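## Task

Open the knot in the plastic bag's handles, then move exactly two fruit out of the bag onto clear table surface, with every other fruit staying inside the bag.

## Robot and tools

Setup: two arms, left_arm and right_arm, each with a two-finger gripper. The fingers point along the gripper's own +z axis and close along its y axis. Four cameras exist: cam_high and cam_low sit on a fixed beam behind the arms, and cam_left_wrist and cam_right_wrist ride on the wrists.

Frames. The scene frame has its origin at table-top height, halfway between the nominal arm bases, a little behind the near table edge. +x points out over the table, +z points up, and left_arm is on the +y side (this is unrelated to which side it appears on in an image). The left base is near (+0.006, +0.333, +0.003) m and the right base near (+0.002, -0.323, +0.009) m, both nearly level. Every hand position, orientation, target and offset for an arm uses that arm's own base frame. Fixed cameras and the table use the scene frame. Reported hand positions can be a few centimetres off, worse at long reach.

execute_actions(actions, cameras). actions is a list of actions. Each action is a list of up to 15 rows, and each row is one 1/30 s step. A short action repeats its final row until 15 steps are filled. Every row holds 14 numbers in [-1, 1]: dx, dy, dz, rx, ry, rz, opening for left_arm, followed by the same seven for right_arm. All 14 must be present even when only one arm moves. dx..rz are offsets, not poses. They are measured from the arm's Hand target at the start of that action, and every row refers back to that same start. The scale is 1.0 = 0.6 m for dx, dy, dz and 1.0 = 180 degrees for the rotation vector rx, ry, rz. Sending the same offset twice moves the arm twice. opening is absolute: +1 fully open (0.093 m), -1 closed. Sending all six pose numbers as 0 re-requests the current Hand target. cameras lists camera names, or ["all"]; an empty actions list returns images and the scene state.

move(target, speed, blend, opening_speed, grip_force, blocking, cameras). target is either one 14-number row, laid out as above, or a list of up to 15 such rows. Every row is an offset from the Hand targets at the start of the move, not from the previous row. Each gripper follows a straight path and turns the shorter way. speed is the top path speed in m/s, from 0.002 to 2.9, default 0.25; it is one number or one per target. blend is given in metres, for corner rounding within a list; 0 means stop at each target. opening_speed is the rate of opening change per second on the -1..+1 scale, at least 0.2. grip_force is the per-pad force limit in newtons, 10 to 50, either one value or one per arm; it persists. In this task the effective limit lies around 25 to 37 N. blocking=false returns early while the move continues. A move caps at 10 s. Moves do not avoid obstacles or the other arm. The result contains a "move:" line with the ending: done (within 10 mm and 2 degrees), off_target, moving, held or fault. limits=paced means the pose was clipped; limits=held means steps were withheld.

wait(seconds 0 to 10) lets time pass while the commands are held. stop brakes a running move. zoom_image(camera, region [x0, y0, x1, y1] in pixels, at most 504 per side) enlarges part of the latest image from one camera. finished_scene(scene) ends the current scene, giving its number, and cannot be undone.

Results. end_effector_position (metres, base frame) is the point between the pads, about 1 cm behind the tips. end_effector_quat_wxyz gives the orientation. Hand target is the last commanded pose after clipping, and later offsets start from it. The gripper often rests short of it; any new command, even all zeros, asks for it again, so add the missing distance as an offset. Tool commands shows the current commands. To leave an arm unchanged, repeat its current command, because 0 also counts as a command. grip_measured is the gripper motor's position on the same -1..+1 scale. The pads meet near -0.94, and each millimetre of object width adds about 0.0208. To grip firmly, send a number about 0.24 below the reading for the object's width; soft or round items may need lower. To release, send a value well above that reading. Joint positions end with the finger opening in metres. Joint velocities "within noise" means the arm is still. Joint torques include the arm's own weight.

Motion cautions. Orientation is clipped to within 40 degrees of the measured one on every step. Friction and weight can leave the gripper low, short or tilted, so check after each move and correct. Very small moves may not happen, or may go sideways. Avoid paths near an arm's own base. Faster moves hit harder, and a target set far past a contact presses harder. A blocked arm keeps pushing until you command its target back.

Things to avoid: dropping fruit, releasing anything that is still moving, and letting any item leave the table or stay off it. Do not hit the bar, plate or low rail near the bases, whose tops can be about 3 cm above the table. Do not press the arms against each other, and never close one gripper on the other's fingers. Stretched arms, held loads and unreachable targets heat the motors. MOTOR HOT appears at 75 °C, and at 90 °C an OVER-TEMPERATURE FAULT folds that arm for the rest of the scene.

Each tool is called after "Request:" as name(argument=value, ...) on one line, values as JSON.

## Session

Request:
execute_actions(actions=[])

Scene clock: 0.00 s.
left_arm: end_effector_position=(+0.3868, -0.0039, +0.0857) grip_measured=+1.000 end_effector_quat_wxyz=(+0.587, -0.009, +0.808, +0.048) | right_arm: end_effector_position=(+0.3867, -0.0265, +0.0821) grip_measured=+1.000 end_effector_quat_wxyz=(+0.551, +0.024, +0.834, -0.024)
Joint positions: left_arm=[-0.082 1.607 0.328 0.964 -0.166 0.017 0.093] | right_arm=[-0.065 1.538 0.38 0.754 0.007 -0.012 0.093]
Joint velocities: within noise
Joint torques (N m): no reading
Heat: left arm: 25 °C; right arm: 26 °C.
Hand target: left_arm +0.3875, -0.0054, +0.0867; +0.588, -0.007, +0.808, +0.046 | right_arm +0.3887, -0.0247, +0.0860; +0.555, +0.022, +0.831, -0.022
Tool commands: left_gripper/opening=+1.0 right_gripper/opening=+1.0
camera_calibration:
cam_left_wrist: T_world_to_cam=[[0.0686596, -0.996827, -0.0402746, -0.0281183], [-0.666273, -0.0157698, -0.745541, 0.360973], [0.74254, 0.0780224, -0.665242, -0.144882], [0, 0, 0, 1]] pos_world=[0.350018, -0.0110326, 0.171606]
cam_right_wrist: T_world_to_cam=[[-0.0865711, -0.99537, 0.0417695, -0.000657367], [-0.751188, 0.037679, -0.659012, 0.385118], [0.654387, -0.0884282, -0.750971, -0.104223], [0, 0, 0, 1]] pos_world=[0.357441, -0.0243814, 0.175557]

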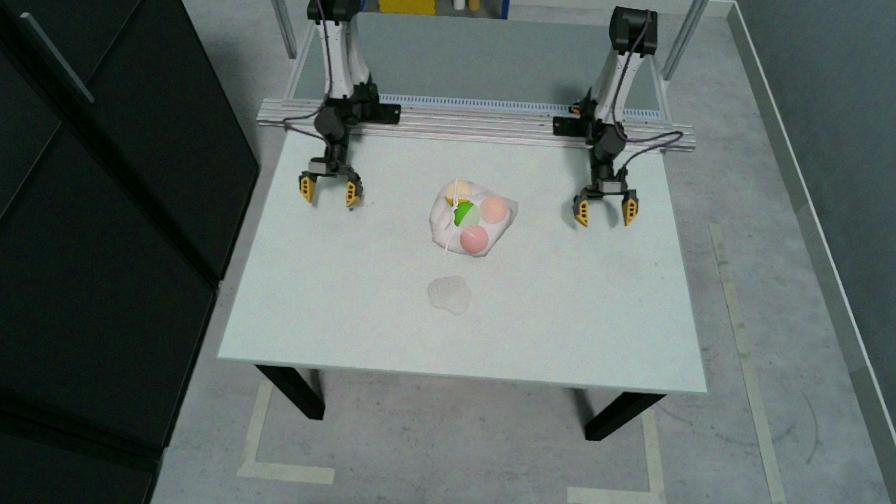

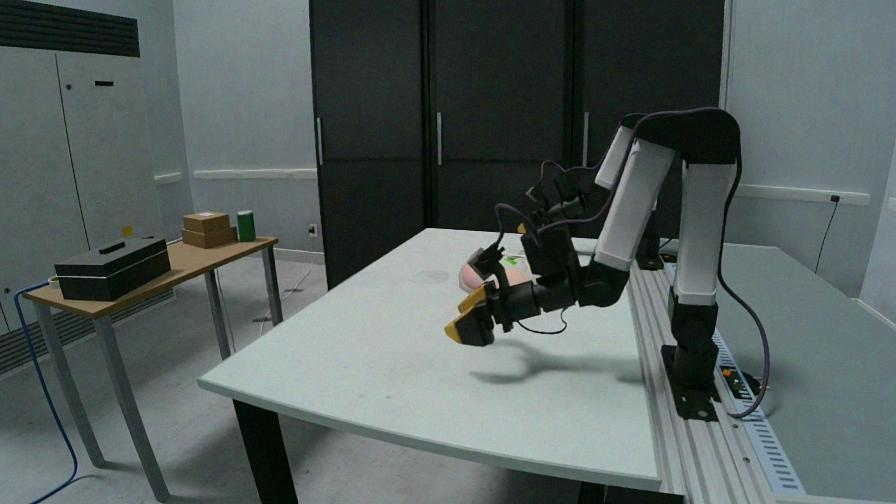

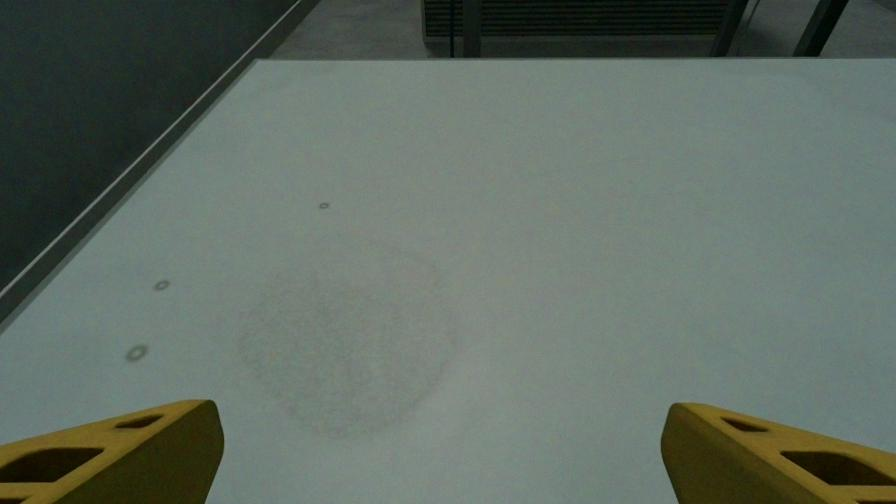

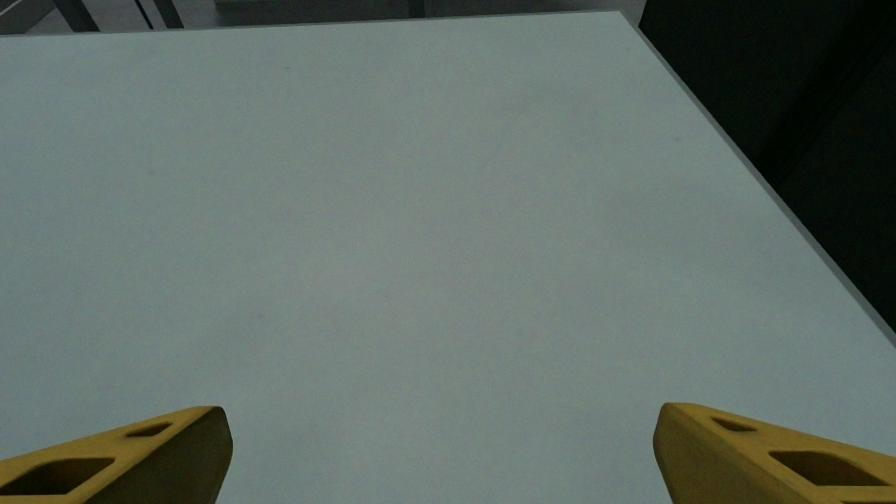

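Request:
zoom_image(camera="cam_high", region=[410, 160, 540, 270])

Scaled by 3.877 from the camera's 896x504 image, which has a finer 1280x720 frame.

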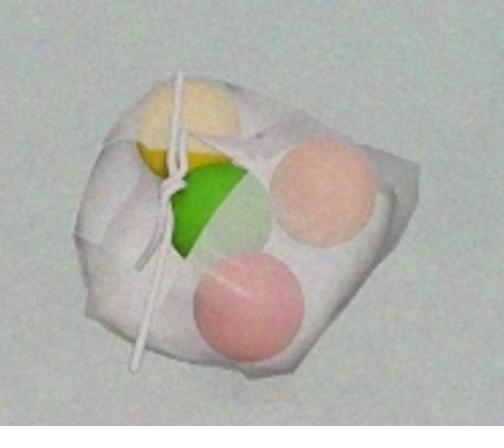

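Request:
move(target=[[-0.1,-0.15,0.17,0.0,0.1,-0.1,0.0, 0,0,0,0,0,0,0.5],[-0.245,-0.475,0.15,0.08,0.195,-0.241,0.0, 0,0,0,0,0,0,0.5]], speed=0.2, blend=0.04, cameras=["cam_left_wrist"])

Scene clock: 6.13 s.
left_arm: end_effector_position=(+0.2405, -0.2858, +0.1726) grip_measured=+0.002 end_effector_quat_wxyz=(+0.297, +0.373, +0.876, -0.071) | right_arm: end_effector_position=(+0.3867, -0.0265, +0.0821) grip_measured=+0.501 end_effector_quat_wxyz=(+0.551, +0.024, +0.834, -0.024)
Joint positions: left_arm=[-0.953 1.438 1.18 -0.715 -0.181 -0.092 0.045] | right_arm=[-0.065 1.538 0.38 0.754 0.007 -0.012 0.069]
Joint torques (N m): left_arm=[-0.35 -4.92 9.68 1.44 -0.11 -0.11] | right_arm=[0.02 -4.83 6.11 2 0.06 0.06]
Heat: left arm: 27 °C; right arm: 28 °C.
Hand target: left_arm +0.2404, -0.2904, +0.1767; +0.295, +0.372, +0.877, -0.073 | right_arm +0.3887, -0.0247, +0.0860; +0.555, +0.022, +0.831, -0.022
Off the commanded pose: left_arm 0.006 m, 0 deg | right_arm 0.005 m, 1 deg.
move: done; blend cut to 0 m at target 1
camera_calibration:
cam_left_wrist: T_world_to_cam=[[-0.686473, -0.723419, -0.073613, -0.0300829], [-0.701078, 0.685322, -0.197036, 0.437854], [0.192988, -0.0836517, -0.977629, 0.183378], [0, 0, 0, 1]] pos_world=[0.250929, -0.306494, 0.263334]
Images, in order (width x height): cam_left_wrist 896x504.

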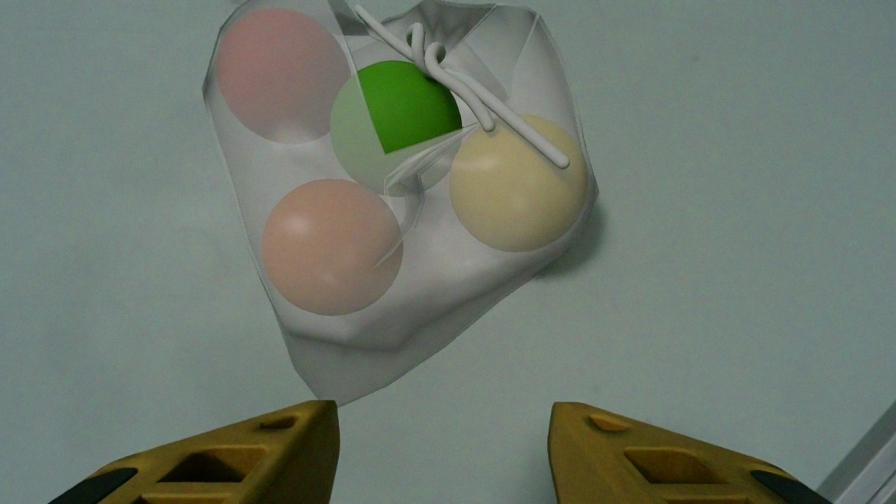

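Request:
zoom_image(camera="cam_left_wrist", region=[320, 0, 620, 200])

Scaled by 1.680 from the camera's 896x504 image, which has a finer 1280x720 frame.

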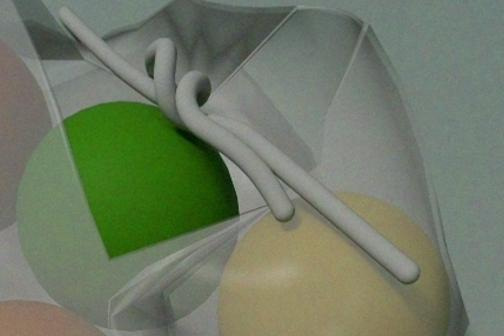

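Request:
move(target=[[0.125,-0.13,-0.1,0,0,0,-0.5, 0,-0.05,0.1,0,0,0,0.5]], speed=0.15, cameras=["cam_left_wrist","cam_right_wrist"])

Scene clock: 10.90 s.
left_arm: end_effector_position=(+0.3092, -0.3593, +0.1112) grip_measured=-0.498 end_effector_quat_wxyz=(+0.286, +0.369, +0.882, -0.062) | right_arm: end_effector_position=(+0.3851, -0.0553, +0.1325) grip_measured=+0.501 end_effector_quat_wxyz=(+0.545, +0.028, +0.838, -0.024)
Joint positions: left_arm=[-0.921 1.866 1.413 -0.546 -0.173 -0.078 0.021] | right_arm=[-0.185 1.333 0.508 0.406 -0.099 -0.053 0.069]
Joint torques (N m): left_arm=[0.55 -8.55 9.4 1.69 0.08 0.11] | right_arm=[-0.36 -5.48 9.02 1.85 -0.02 -0.02]
Heat: left arm: 28 °C; right arm: 29 °C.
Hand target: left_arm +0.3154, -0.3684, +0.1167; +0.295, +0.372, +0.877, -0.073 | right_arm +0.3887, -0.0547, +0.1460; +0.555, +0.022, +0.831, -0.022
Off the commanded pose: left_arm 0.012 m, 2 deg | right_arm 0.014 m, 2 deg.
move: off_target (left_arm, right_arm)
camera_calibration:
cam_left_wrist: T_world_to_cam=[[-0.676769, -0.731898, -0.0794266, -0.0460577], [-0.714336, 0.678936, -0.169617, 0.523074], [0.178068, -0.0580545, -0.982304, 0.118255], [0, 0, 0, 1]] pos_world=[0.321422, -0.381978, 0.201227]
cam_right_wrist: T_world_to_cam=[[-0.0922935, -0.995044, 0.0370089, -0.0287355], [-0.759984, 0.0463791, -0.648285, 0.420679], [0.643356, -0.0879587, -0.760498, -0.0623468], [0, 0, 0, 1]] pos_world=[0.357168, -0.0535877, 0.226369]
Images, in order (width x height): cam_left_wrist 896x504, cam_right_wrist 896x504.

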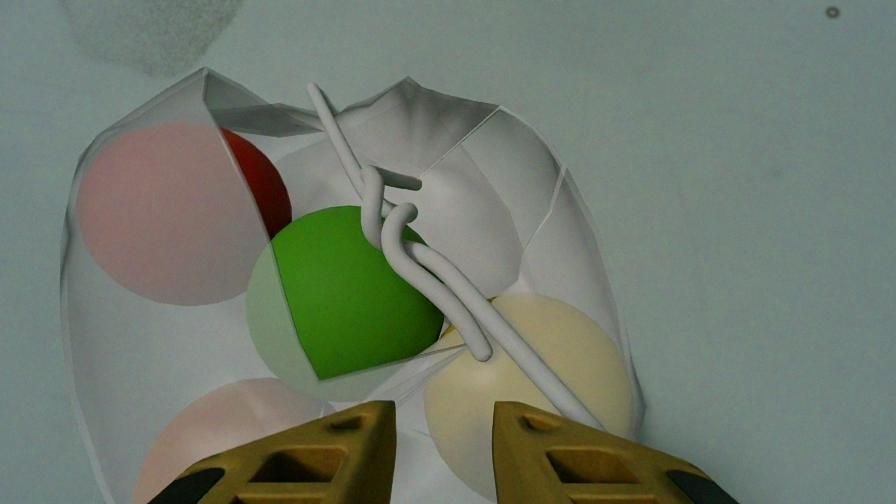

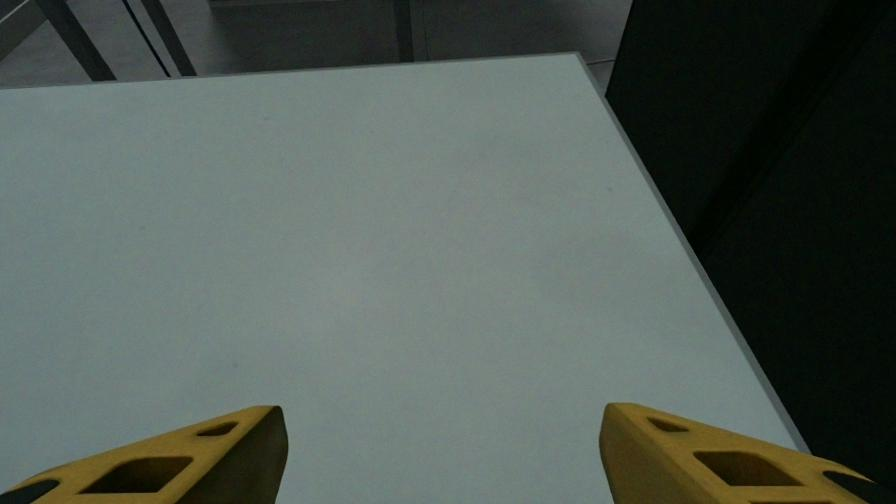

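Request:
move(target=[[0.015,-0.019,-0.03,0,0,0,-0.62, 0,0,0,0,0,0,0.5],[0.015,-0.019,-0.081,0,0,0,-0.62, 0,0,0,0,0,0,0.5]], speed=0.1, cameras=["cam_left_wrist"])

Scene clock: 13.83 s.
left_arm: end_effector_position=(+0.3256, -0.3811, +0.0815) grip_measured=-0.618 end_effector_quat_wxyz=(+0.306, +0.365, +0.876, -0.074) | right_arm: end_effector_position=(+0.3851, -0.0553, +0.1324) grip_measured=+0.501 end_effector_quat_wxyz=(+0.545, +0.028, +0.838, -0.024)
Joint positions: left_arm=[-0.921 1.967 1.403 -0.387 -0.172 -0.077 0.016] | right_arm=[-0.185 1.333 0.508 0.405 -0.099 -0.053 0.069]
Joint torques (N m): left_arm=[0.61 -9.07 5.49 1.72 0.07 0.12] | right_arm=[-0.43 -5.44 9.1 1.86 -0.07 -0.04]
Heat: left arm: 28 °C; right arm: 29 °C.
Hand target: left_arm +0.3244, -0.3798, +0.0680; +0.295, +0.372, +0.877, -0.073 | right_arm +0.3887, -0.0547, +0.1460; +0.555, +0.022, +0.831, -0.022
Off the commanded pose: left_arm 0.014 m, 1 deg | right_arm 0.014 m, 2 deg.
move: off_target (left_arm, right_arm)
camera_calibration:
cam_left_wrist: T_world_to_cam=[[-0.675221, -0.73422, -0.0706961, -0.0553352], [-0.708308, 0.672156, -0.215651, 0.543763], [0.205854, -0.0955375, -0.973908, 0.0609795], [0, 0, 0, 1]] pos_world=[0.335236, -0.400296, 0.17274]
Images, in order (width x height): cam_left_wrist 896x504.

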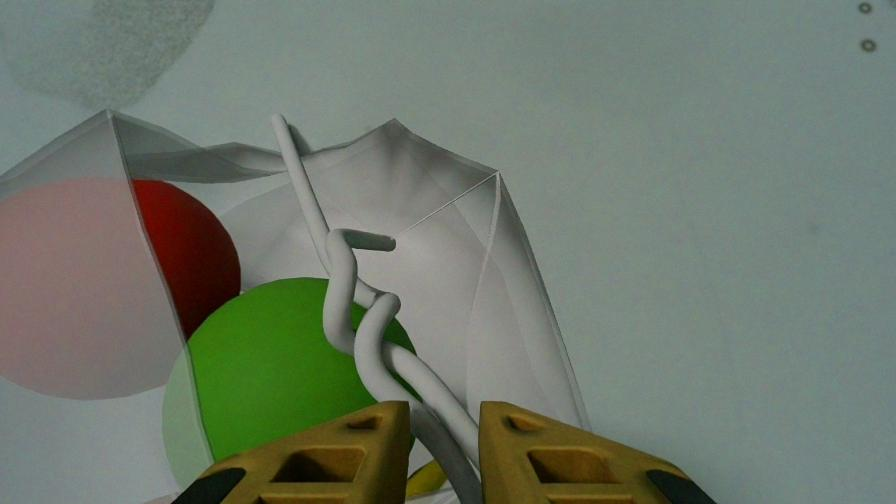

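Request:
move(target=[[-0.1,0.15,0.15,0,0,0,-0.3, -0.1,0.35,0.05,-0.072,0.174,0.243,-0.2]], speed=0.2, cameras=["cam_right_wrist","cam_left_wrist"])

Scene clock: 19.93 s.
left_arm: end_effector_position=(+0.2701, -0.2964, +0.1621) grip_measured=-0.302 end_effector_quat_wxyz=(+0.306, +0.365, +0.876, -0.074) | right_arm: end_effector_position=(+0.3272, +0.1499, +0.1720) grip_measured=-0.199 end_effector_quat_wxyz=(+0.286, -0.344, +0.891, +0.082)
Joint positions: left_arm=[-0.898 1.526 1.206 -0.626 -0.158 -0.058 0.031] | right_arm=[0.352 1.398 1.153 -0.744 -0.167 -0.335 0.036]
Joint torques (N m): left_arm=[0.7 -8.21 5.44 1.44 0.09 0.11] | right_arm=[0.28 -3.4 9.87 1.24 -0.12 -0.01]
Heat: left arm: 28 °C; right arm: 30 °C.
Hand target: left_arm +0.2644, -0.2898, +0.1579; +0.295, +0.372, +0.877, -0.073 | right_arm +0.3287, +0.1554, +0.1761; +0.284, -0.352, +0.888, +0.088
Off the commanded pose: left_arm 0.010 m, 2 deg | right_arm 0.007 m, 1 deg.
move: done
camera_calibration:
cam_left_wrist: T_world_to_cam=[[-0.675398, -0.734077, -0.0704943, -0.0248814], [-0.707906, 0.672155, -0.216973, 0.464965], [0.206658, -0.0966395, -0.973629, 0.158283], [0, 0, 0, 1]] pos_world=[0.279636, -0.315497, 0.25324]
cam_right_wrist: T_world_to_cam=[[0.657321, -0.748906, 0.0840783, -0.121613], [-0.734232, -0.661558, -0.152462, 0.405206], [0.169802, 0.0384832, -0.984726, 0.197636], [0, 0, 0, 1]] pos_world=[0.343895, 0.169385, 0.266621]
Images, in order (width x height): cam_left_wrist 896x504, cam_right_wrist 896x504.

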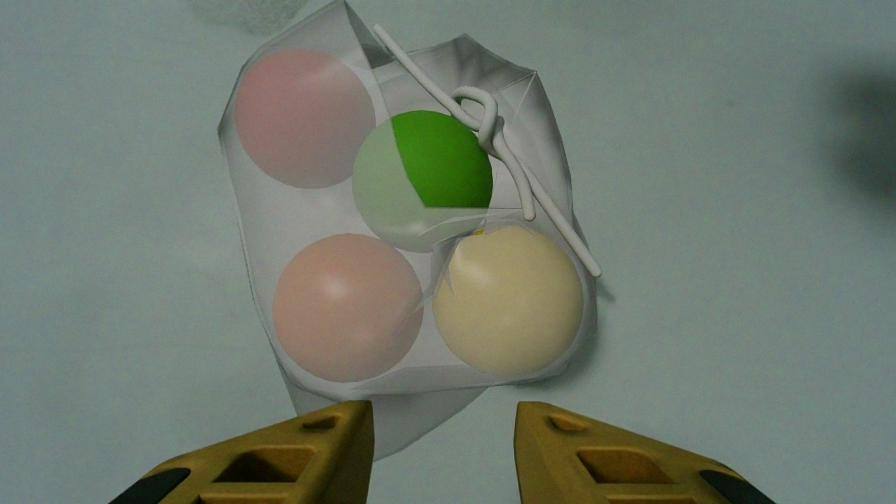

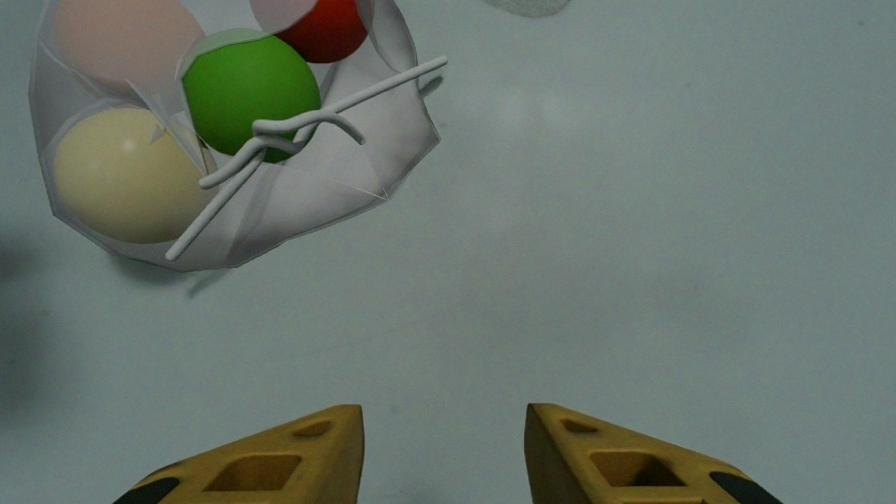

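Request:
move(target=[[0,0,0,0,0,0,-0.3, 0.055,0.1,-0.125,0,0,0,-0.3]], speed=0.15, cameras=["cam_right_wrist","cam_left_wrist"])

Scene clock: 22.70 s.
left_arm: end_effector_position=(+0.2701, -0.2964, +0.1621) grip_measured=-0.302 end_effector_quat_wxyz=(+0.306, +0.365, +0.876, -0.074) | right_arm: end_effector_position=(+0.3609, +0.2125, +0.1072) grip_measured=-0.299 end_effector_quat_wxyz=(+0.285, -0.353, +0.887, +0.090)
Joint positions: left_arm=[-0.898 1.526 1.206 -0.626 -0.158 -0.058 0.031] | right_arm=[0.488 1.648 1.126 -0.452 -0.111 -0.235 0.031]
Joint torques (N m): left_arm=[0.68 -8.24 5.46 1.43 0.09 0.12] | right_arm=[0.32 -5.38 6.46 1.6 0.13 0.15]
Heat: left arm: 28 °C; right arm: 30 °C.
Hand target: left_arm +0.2644, -0.2898, +0.1580; +0.295, +0.372, +0.877, -0.073 | right_arm +0.3617, +0.2152, +0.1010; +0.284, -0.352, +0.888, +0.088
Off the commanded pose: left_arm 0.010 m, 2 deg | right_arm 0.007 m, 0 deg.
move: done
camera_calibration:
cam_left_wrist: T_world_to_cam=[[-0.675398, -0.734077, -0.0704943, -0.0248814], [-0.707906, 0.672155, -0.216973, 0.464965], [0.206658, -0.0966395, -0.973629, 0.158283], [0, 0, 0, 1]] pos_world=[0.279636, -0.315497, 0.25324]
cam_right_wrist: T_world_to_cam=[[0.67392, -0.734878, 0.0760659, -0.0995955], [-0.719876, -0.676321, -0.156104, 0.459921], [0.166163, 0.0504438, -0.984807, 0.124426], [0, 0, 0, 1]] pos_world=[0.37753, 0.231587, 0.201907]
Images, in order (width x height): cam_left_wrist 896x504, cam_right_wrist 896x504.

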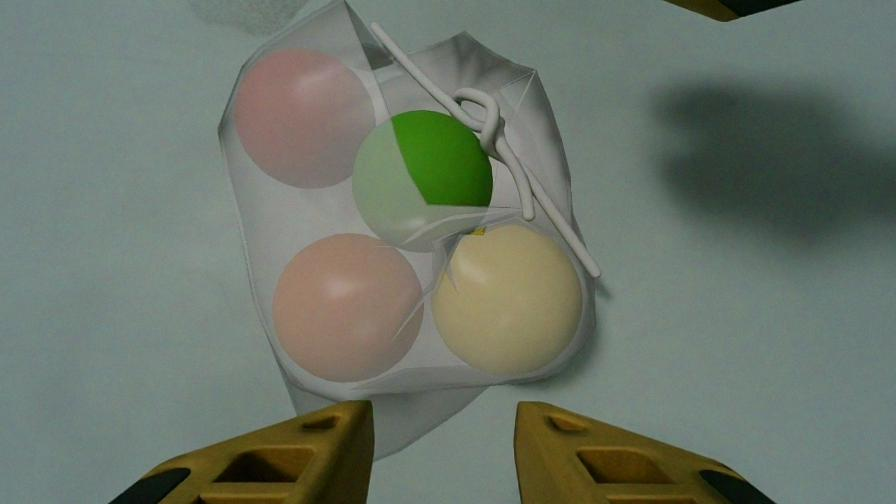

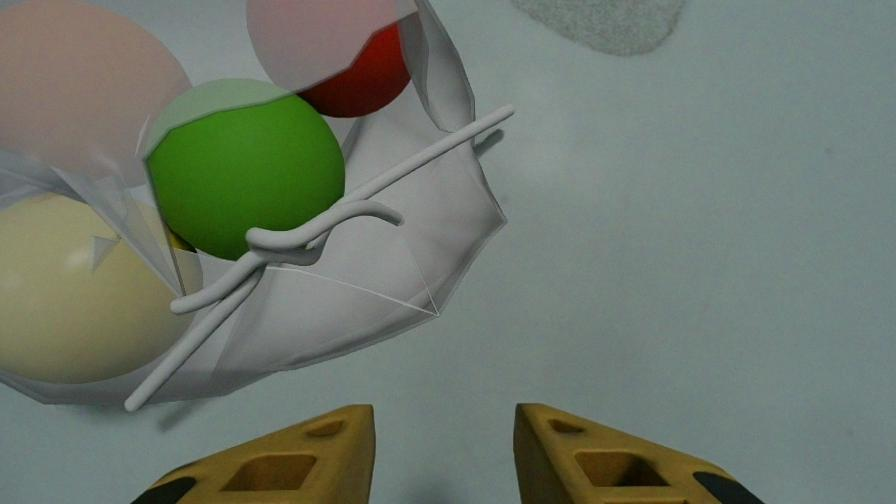

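Request:
move(target=[[0,0,0,0,0,0,-0.3, 0.07,-0.03,-0.02,0,0,0.24,-0.3],[0,0,0,0,0,0,-0.3, 0.07,0.06,-0.1,0,0,0.24,-0.3]], speed=0.15, blend=0.02, cameras=["cam_right_wrist"])

Scene clock: 28.10 s.
left_arm: end_effector_position=(+0.2701, -0.2964, +0.1621) grip_measured=-0.302 end_effector_quat_wxyz=(+0.306, +0.365, +0.876, -0.074) | right_arm: end_effector_position=(+0.4038, +0.2488, +0.0510) grip_measured=-0.299 end_effector_quat_wxyz=(-0.236, +0.654, -0.694, -0.187)
Joint positions: left_arm=[-0.898 1.526 1.206 -0.626 -0.158 -0.058 0.031] | right_arm=[0.374 2.11 1.541 -0.667 -0.523 -1.048 0.031]
Joint torques (N m): left_arm=[0.66 -8.2 5.44 1.43 0.08 0.12] | right_arm=[0.39 -8.09 5.98 1.11 -0.17 0.19]
Heat: left arm: 28 °C; right arm: 30 °C.
Hand target: left_arm +0.2644, -0.2898, +0.1580; +0.295, +0.372, +0.877, -0.073 | right_arm +0.4037, +0.2513, +0.0411; -0.231, +0.654, -0.696, -0.186
Off the commanded pose: left_arm 0.010 m, 2 deg | right_arm 0.010 m, 1 deg.
move: done
camera_calibration:
cam_right_wrist: T_world_to_cam=[[0.993624, -0.0754042, 0.0838181, -0.391109], [-0.0611109, -0.984955, -0.161642, 0.317536], [0.0947456, 0.155489, -0.983283, 0.0627615], [0, 0, 0, 1]] pos_world=[0.402074, 0.273509, 0.145822]
Images, in order (width x height): cam_right_wrist 896x504.

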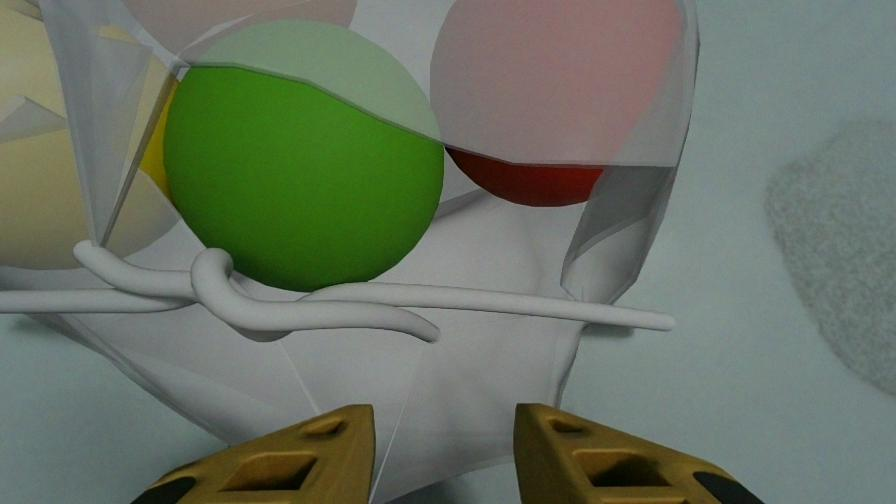

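Request:
move(target=[[0,0,0,0,0,0,-0.3, -0.04,-0.03,0.05,0,0,-0.39,-0.5],[0,0,0,0,0,0,-0.3, -0.003,0.032,0.0,0,0,-0.39,-0.5]], speed=0.15, cameras=["cam_right_wrist"])

Scene clock: 35.03 s.
left_arm: end_effector_position=(+0.2701, -0.2964, +0.1621) grip_measured=-0.302 end_effector_quat_wxyz=(+0.306, +0.365, +0.876, -0.074) | right_arm: end_effector_position=(+0.3950, +0.2611, +0.0380) grip_measured=-0.499 end_effector_quat_wxyz=(+0.285, -0.137, +0.949, +0.014)
Joint positions: left_arm=[-0.898 1.526 1.206 -0.626 -0.158 -0.058 0.031] | right_arm=[0.674 1.988 1.288 -0.347 0.256 0.318 0.021]
Joint torques (N m): left_arm=[0.66 -8.24 5.42 1.45 0.09 0.11] | right_arm=[0.47 -7.27 9.03 1.46 0.34 0.11]
Heat: left arm: 29 °C; right arm: 30 °C.
Hand target: left_arm +0.2644, -0.2898, +0.1580; +0.295, +0.372, +0.877, -0.073 | right_arm +0.4019, +0.2706, +0.0411; +0.296, -0.135, +0.945, +0.019
Off the commanded pose: left_arm 0.010 m, 2 deg | right_arm 0.012 m, 2 deg.
move: off_target (right_arm)
camera_calibration:
cam_right_wrist: T_world_to_cam=[[0.267609, -0.959704, 0.0857566, 0.137284], [-0.95245, -0.27694, -0.127056, 0.492928], [0.145686, -0.0476775, -0.988181, 0.0819299], [0, 0, 0, 1]] pos_world=[0.420815, 0.27217, 0.131818]
Images, in order (width x height): cam_right_wrist 896x504.

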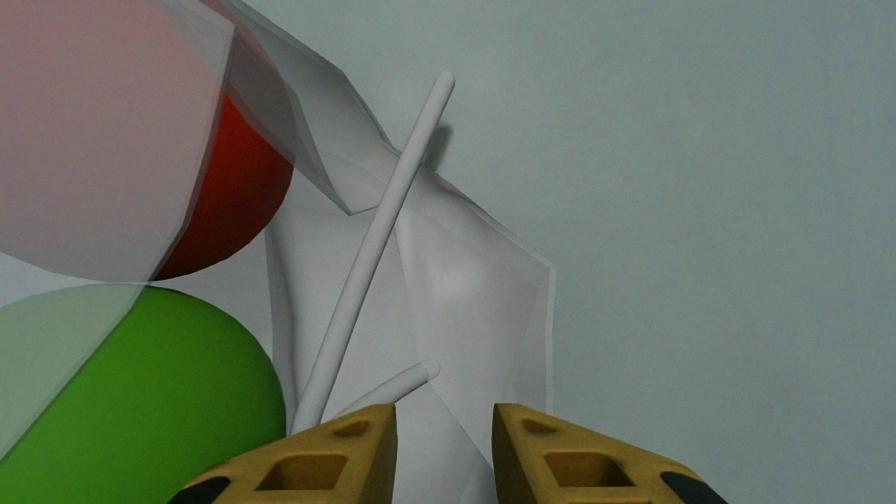

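Request:
move(target=[[0,0,0,0,0,0,-0.3, 0.01,0.013,-0.02,0,0,0,-0.7],[0,0,0,0,0,0,-0.3, 0.01,0.013,-0.072,0,0,0,-0.7]], speed=0.08, cameras=["cam_right_wrist"])

Scene clock: 37.87 s.
left_arm: end_effector_position=(+0.2701, -0.2964, +0.1621) grip_measured=-0.302 end_effector_quat_wxyz=(+0.306, +0.365, +0.876, -0.074) | right_arm: end_effector_position=(+0.4104, +0.2739, +0.0074) grip_measured=-0.699 end_effector_quat_wxyz=(+0.297, -0.133, +0.945, +0.019)
Joint positions: left_arm=[-0.898 1.526 1.206 -0.626 -0.158 -0.058 0.031] | right_arm=[0.677 2.098 1.304 -0.225 0.263 0.323 0.012]
Joint torques (N m): left_arm=[0.69 -8.28 5.48 1.44 0.09 0.11] | right_arm=[0.66 -7.61 5.68 1.54 0.28 0.12]
Heat: left arm: 29 °C; right arm: 30 °C.
Hand target: left_arm +0.2644, -0.2899, +0.1580; +0.295, +0.372, +0.877, -0.073 | right_arm +0.4079, +0.2783, -0.0022; +0.296, -0.135, +0.945, +0.019
Off the commanded pose: left_arm 0.010 m, 2 deg | right_arm 0.011 m, 0 deg.
move: off_target (right_arm)
camera_calibration:
cam_right_wrist: T_world_to_cam=[[0.260922, -0.962254, 0.0773802, 0.151596], [-0.950325, -0.270123, -0.154649, 0.504721], [0.169713, -0.0331851, -0.984935, 0.0363326], [0, 0, 0, 1]] pos_world=[0.433928, 0.283417, 0.102109]
Images, in order (width x height): cam_right_wrist 896x504.

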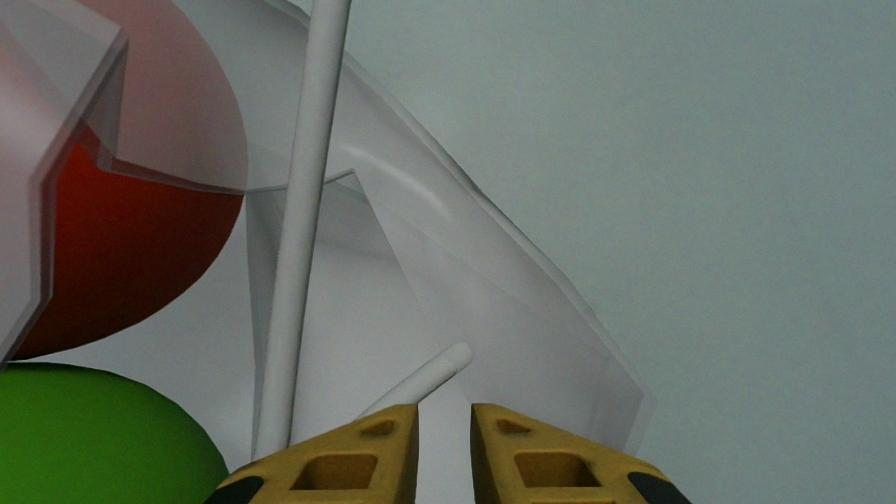

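Request:
move(target=[[0,0,0,0,0,0,-0.3, 0,0,0.03,0,0,0,-0.5],[0,0,0,0,0,0,-0.3, 0.028,0.002,0.03,0,0,0,-0.4]], speed=0.08, cameras=["cam_right_wrist"])

Scene clock: 40.83 s.
left_arm: end_effector_position=(+0.2701, -0.2964, +0.1621) grip_measured=-0.302 end_effector_quat_wxyz=(+0.306, +0.365, +0.876, -0.074) | right_arm: end_effector_position=(+0.4230, +0.2753, +0.0202) grip_measured=-0.402 end_effector_quat_wxyz=(+0.303, -0.129, +0.944, +0.018)
Joint positions: left_arm=[-0.898 1.526 1.206 -0.626 -0.158 -0.058 0.031] | right_arm=[0.664 2.106 1.368 -0.268 0.264 0.316 0.026]
Joint torques (N m): left_arm=[0.64 -8.25 5.44 1.44 0.09 0.11] | right_arm=[-0.13 -7.71 8.84 1.23 0.17 -0.02]
Heat: left arm: 29 °C; right arm: 30 °C.
Hand target: left_arm +0.2644, -0.2899, +0.1580; +0.295, +0.372, +0.877, -0.073 | right_arm +0.4246, +0.2795, +0.0157; +0.296, -0.135, +0.945, +0.019
Off the commanded pose: left_arm 0.010 m, 2 deg | right_arm 0.006 m, 1 deg.
move: done
camera_calibration:
cam_right_wrist: T_world_to_cam=[[0.252127, -0.964583, 0.0775344, 0.152992], [-0.95066, -0.261859, -0.166357, 0.517094], [0.180768, -0.031766, -0.983013, 0.0416588], [0, 0, 0, 1]] pos_world=[0.445477, 0.284302, 0.115111]
Images, in order (width x height): cam_right_wrist 896x504.

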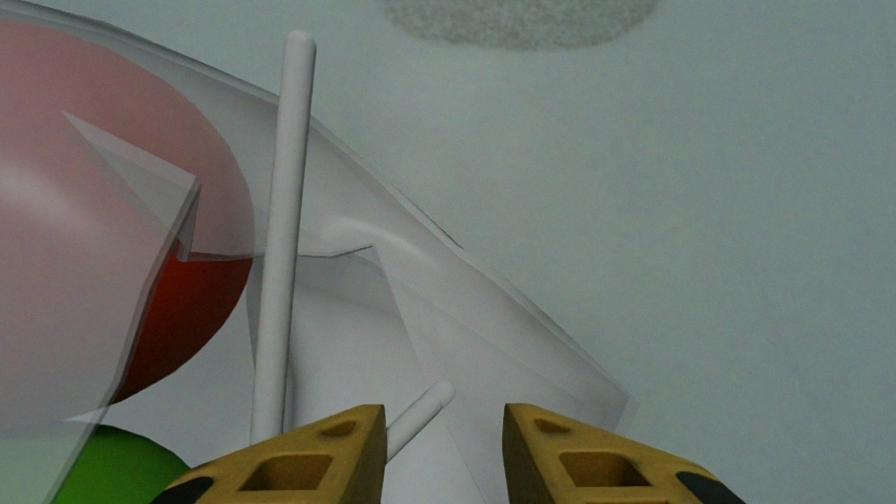

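Request:
move(target=[[0,0,0,0,0,0,-0.3, 0.002,0.007,-0.04,0,0,0,-0.4],[0,0,0,0,0,0,-0.3, 0.002,0.007,-0.04,0,0,0,-1]], speed=0.08, opening_speed=1, cameras=["cam_right_wrist"])

Scene clock: 43.00 s.
left_arm: end_effector_position=(+0.2701, -0.2964, +0.1621) grip_measured=-0.302 end_effector_quat_wxyz=(+0.306, +0.365, +0.876, -0.074) | right_arm: end_effector_position=(+0.4291, +0.2795, +0.0050) grip_measured=-0.951 end_effector_quat_wxyz=(+0.310, -0.127, +0.942, +0.020)
Joint positions: left_arm=[-0.898 1.526 1.206 -0.626 -0.158 -0.058 0.031] | right_arm=[0.664 2.154 1.368 -0.206 0.267 0.316 0]
Joint torques (N m): left_arm=[0.68 -8.2 5.44 1.45 0.08 0.11] | right_arm=[0.28 -7.1 7.5 1.32 0.14 0.04]
Heat: left arm: 29 °C; right arm: 30 °C.
Hand target: left_arm +0.2644, -0.2899, +0.1580; +0.295, +0.372, +0.877, -0.073 | right_arm +0.4258, +0.2837, -0.0083; +0.296, -0.135, +0.945, +0.019
Off the commanded pose: left_arm 0.010 m, 2 deg | right_arm 0.014 m, 2 deg.
move: off_target (right_arm); target 2's new opening was sent with right_arm's hand 0.014 m and 1 deg from that target
camera_calibration:
cam_right_wrist: T_world_to_cam=[[0.24965, -0.96549, 0.0741956, 0.157955], [-0.948874, -0.259198, -0.18015, 0.520067], [0.193164, -0.0254281, -0.980837, 0.0186946], [0, 0, 0, 1]] pos_world=[0.450434, 0.28778, 0.100307]
Images, in order (width x height): cam_right_wrist 896x504.

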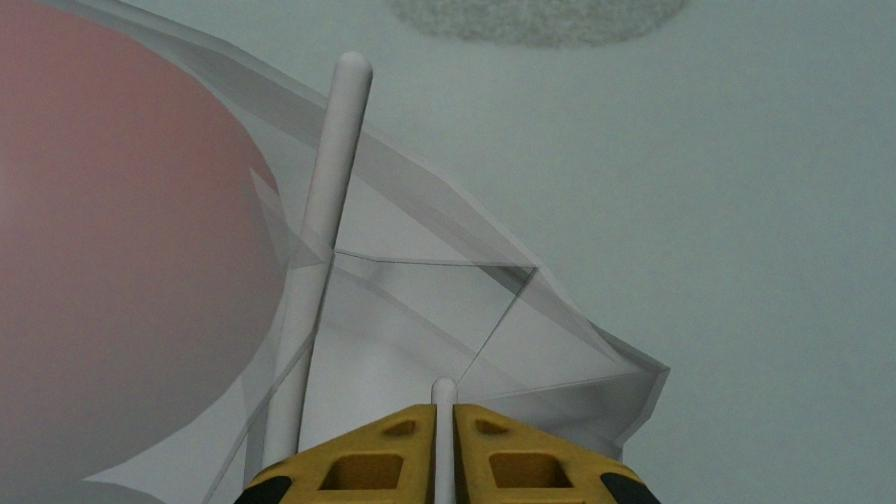

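Request:
move(target=[[0,0,0,0,0,0,-0.5, 0.03,-0.05,0.1,0,0,0,-1]], speed=0.08, cameras=["cam_right_wrist","cam_left_wrist","cam_high"])

Scene clock: 45.03 s.
left_arm: end_effector_position=(+0.2701, -0.2964, +0.1621) grip_measured=-0.498 end_effector_quat_wxyz=(+0.306, +0.365, +0.876, -0.074) | right_arm: end_effector_position=(+0.4390, +0.2468, +0.0275) grip_measured=-0.951 end_effector_quat_wxyz=(+0.279, -0.132, +0.951, +0.005)
Joint positions: left_arm=[-0.898 1.526 1.206 -0.626 -0.158 -0.058 0.021] | right_arm=[0.587 2.106 1.429 -0.371 0.226 0.25 0]
Joint torques (N m): left_arm=[0.65 -8.24 5.52 1.45 0.1 0.11] | right_arm=[-0.03 -12.64 8.83 1.14 0.12 0.01]
Heat: left arm: 30 °C; right arm: 30 °C.
Hand target: left_arm +0.2644, -0.2899, +0.1580; +0.295, +0.372, +0.877, -0.073 | right_arm +0.4438, +0.2537, +0.0517; +0.296, -0.135, +0.945, +0.019
Off the commanded pose: left_arm 0.010 m, 2 deg | right_arm 0.026 m, 3 deg.
move: off_target (right_arm)
camera_calibration:
cam_left_wrist: T_world_to_cam=[[-0.675398, -0.734077, -0.0704943, -0.0248814], [-0.707906, 0.672155, -0.216973, 0.464965], [0.206658, -0.0966395, -0.973629, 0.158283], [0, 0, 0, 1]] pos_world=[0.279636, -0.315497, 0.25324]
cam_right_wrist: T_world_to_cam=[[0.253618, -0.962229, 0.0989593, 0.118998], [-0.957832, -0.264099, -0.113182, 0.528341], [0.135042, -0.0660813, -0.988634, 0.073753], [0, 0, 0, 1]] pos_world=[0.465922, 0.258911, 0.120937]
Images, in order (width x height): cam_high 896x504, cam_left_wrist 896x504, cam_right_wrist 896x504.

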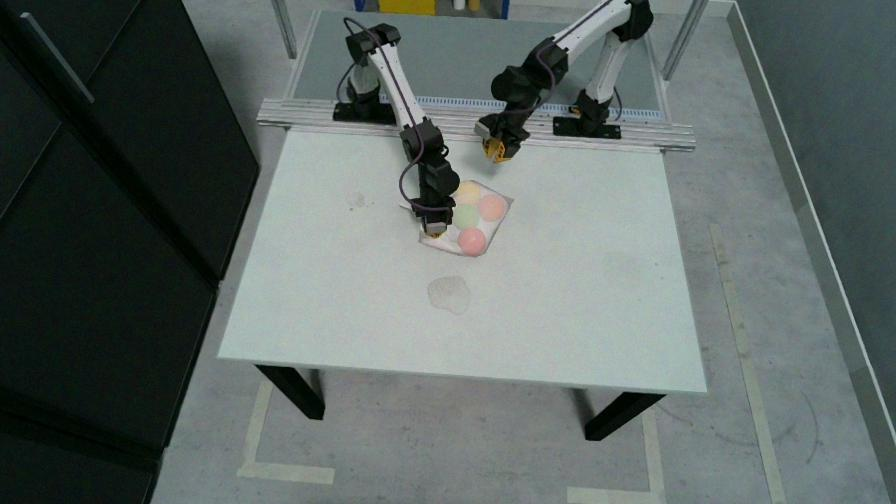

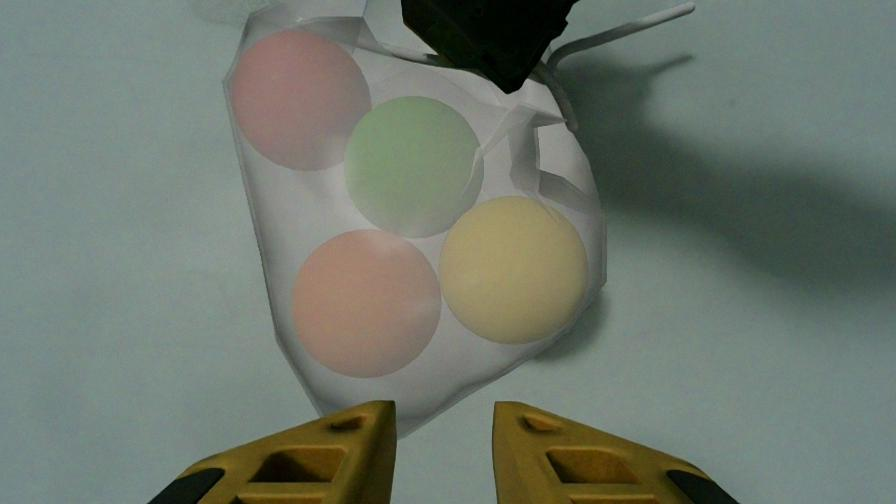

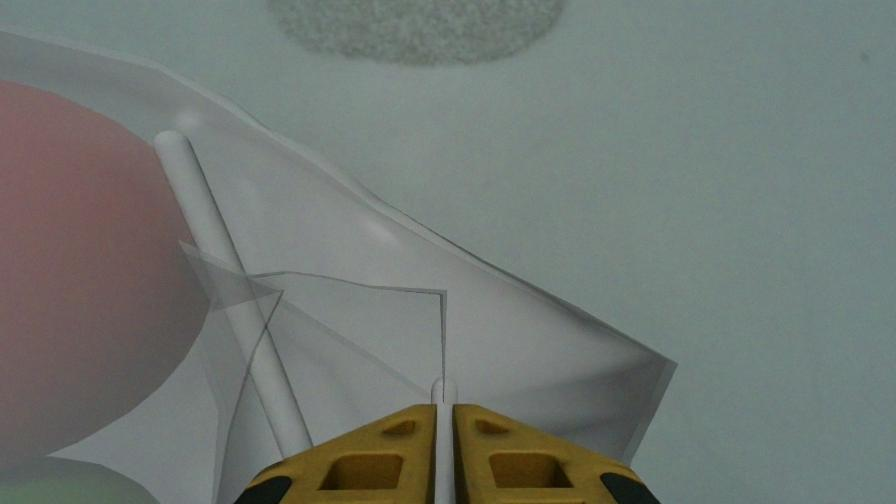

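Request:
move(target=[[0,0,0.05,0,0,0,-0.3, 0.06,-0.02,0.06,0,0,0.42,-1]], speed=0.2, cameras=["all"])

Scene clock: 50.47 s.
left_arm: end_effector_position=(+0.2639, -0.2887, +0.1710) grip_measured=-0.302 end_effector_quat_wxyz=(+0.284, +0.370, +0.882, -0.062) | right_arm: end_effector_position=(+0.4797, +0.2386, +0.0931) grip_measured=-0.951 end_effector_quat_wxyz=(-0.227, +0.684, -0.667, -0.189)
Joint positions: left_arm=[-0.898 1.526 1.27 -0.744 -0.158 -0.057 0.031] | right_arm=[0.296 2.458 2.313 -1.181 -0.553 -1.23 0]
Joint torques (N m): left_arm=[0.65 -8.57 9.58 1.37 0.08 0.12] | right_arm=[-0.09 -9.65 9.02 0.57 -0.36 0.01]
Heat: left arm: 30 °C; right arm: 31 °C.
Hand target: left_arm +0.2644, -0.2899, +0.1880; +0.295, +0.372, +0.877, -0.073 | right_arm +0.4798, +0.2416, +0.0878; -0.222, +0.686, -0.664, -0.197
Off the commanded pose: left_arm 0.017 m, 2 deg | right_arm 0.006 m, 1 deg.
move: off_target (left_arm)
camera_calibration:
cam_left_wrist: T_world_to_cam=[[-0.678125, -0.730704, -0.0788503, -0.0195733], [-0.714058, 0.680446, -0.164665, 0.452444], [0.173975, -0.0553596, -0.983193, 0.191282], [0, 0, 0, 1]] pos_world=[0.27652, -0.311577, 0.261025]
cam_right_wrist: T_world_to_cam=[[0.995758, 0.00582671, 0.0918221, -0.491986], [0.0194033, -0.988846, -0.147669, 0.280018], [0.0899376, 0.148824, -0.984765, 0.102571], [0, 0, 0, 1]] pos_world=[0.475241, 0.264497, 0.187533]

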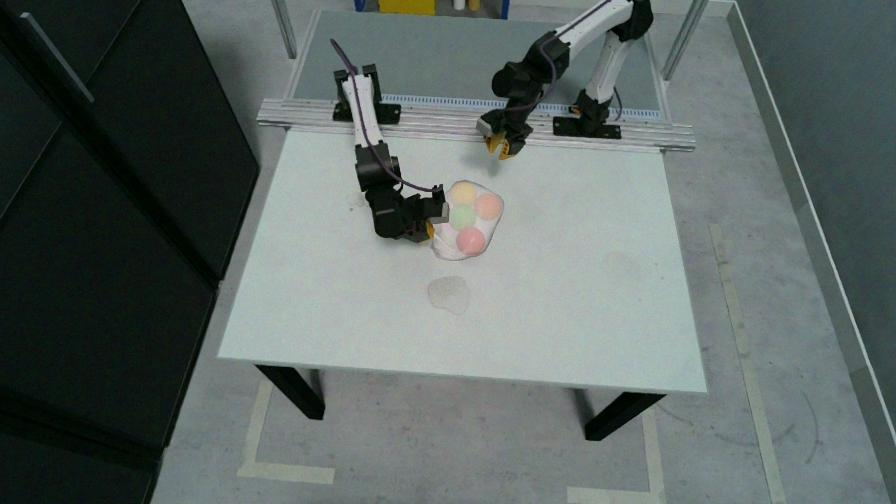

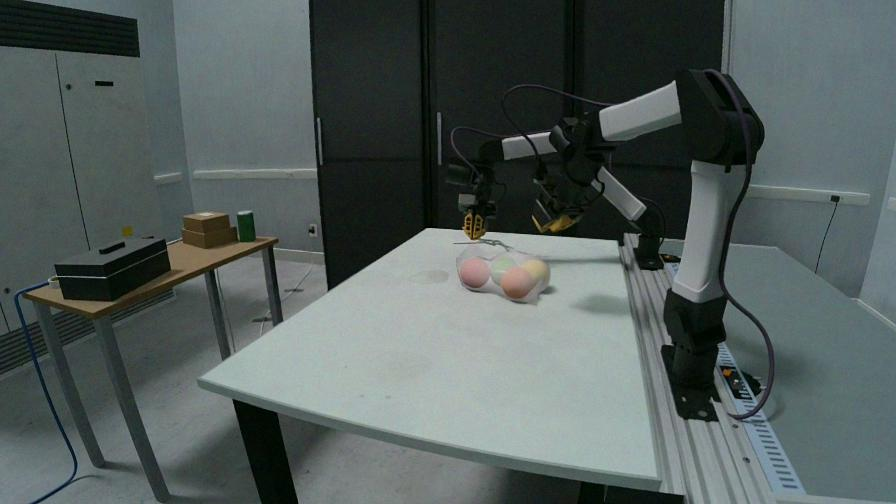

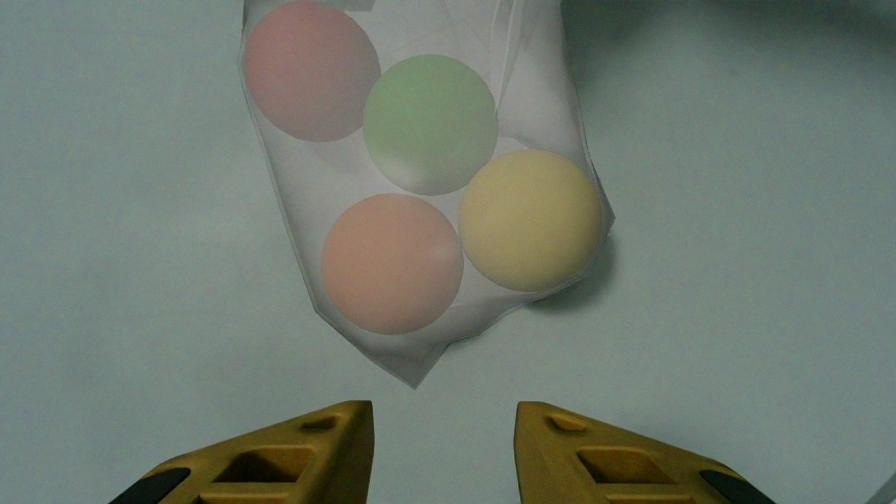

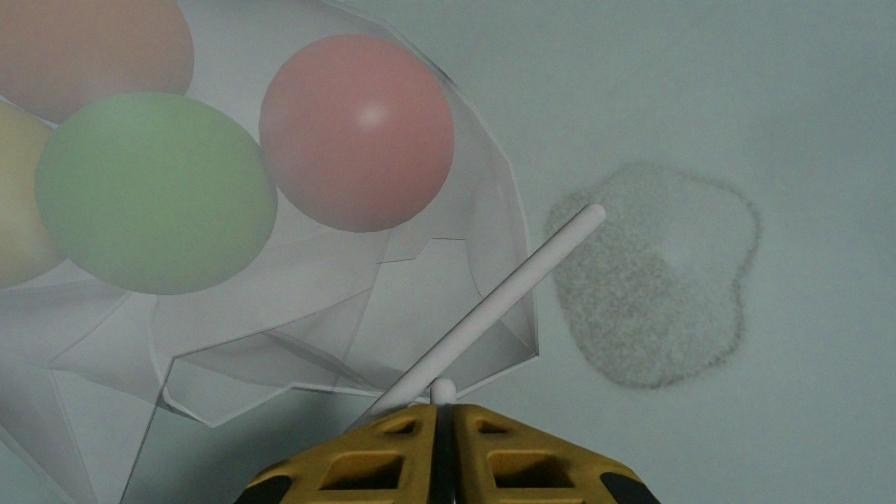

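Request:
move(target=[[0.14,0.02,-0.02,0,0,-0.12,-0.3, 0,0,0,0,0,0,-1]], speed=0.2, cameras=["cam_left_wrist"])

Scene clock: 52.67 s.
left_arm: end_effector_position=(+0.3467, -0.2747, +0.1747) grip_measured=-0.302 end_effector_quat_wxyz=(+0.281, +0.524, +0.795, -0.122) | right_arm: end_effector_position=(+0.4796, +0.2386, +0.0931) grip_measured=-0.951 end_effector_quat_wxyz=(-0.226, +0.684, -0.667, -0.189)
Joint positions: left_arm=[-0.581 1.715 1.469 -0.744 0.236 0.513 0.031] | right_arm=[0.296 2.458 2.313 -1.182 -0.553 -1.23 0]
Joint torques (N m): left_arm=[0.35 -7.06 9.55 1.33 0.34 0.13] | right_arm=[0.01 -9.55 9.02 0.58 -0.38 -0.03]
Heat: left arm: 30 °C; right arm: 31 °C.
Hand target: left_arm +0.3484, -0.2779, +0.1761; +0.276, +0.530, +0.792, -0.127 | right_arm +0.4799, +0.2416, +0.0878; -0.223, +0.686, -0.664, -0.197
Off the commanded pose: left_arm 0.004 m, 1 deg | right_arm 0.006 m, 1 deg.
move: done
camera_calibration:
cam_left_wrist: T_world_to_cam=[[-0.896734, -0.435962, -0.0761931, 0.203289], [-0.415053, 0.888181, -0.197142, 0.461764], [0.15362, -0.14516, -0.97741, 0.162585], [0, 0, 0, 1]] pos_world=[0.348976, -0.297903, 0.265435]
Images, in order (width x height): cam_left_wrist 896x504.

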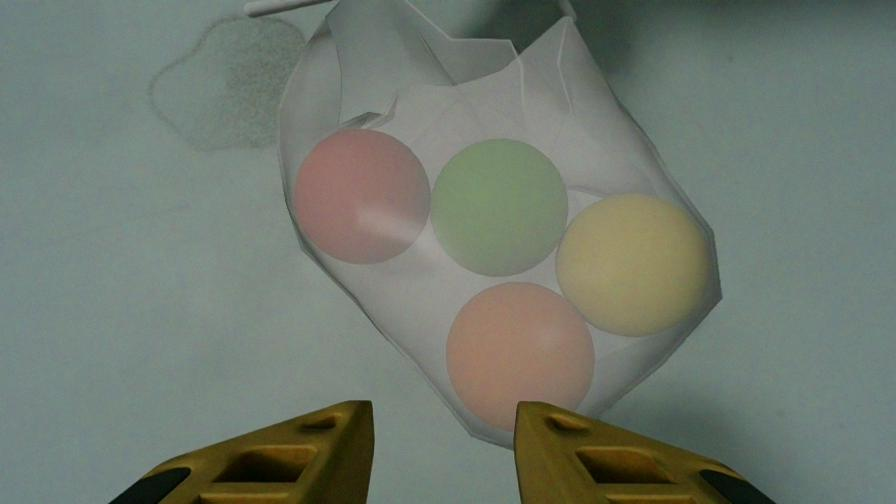

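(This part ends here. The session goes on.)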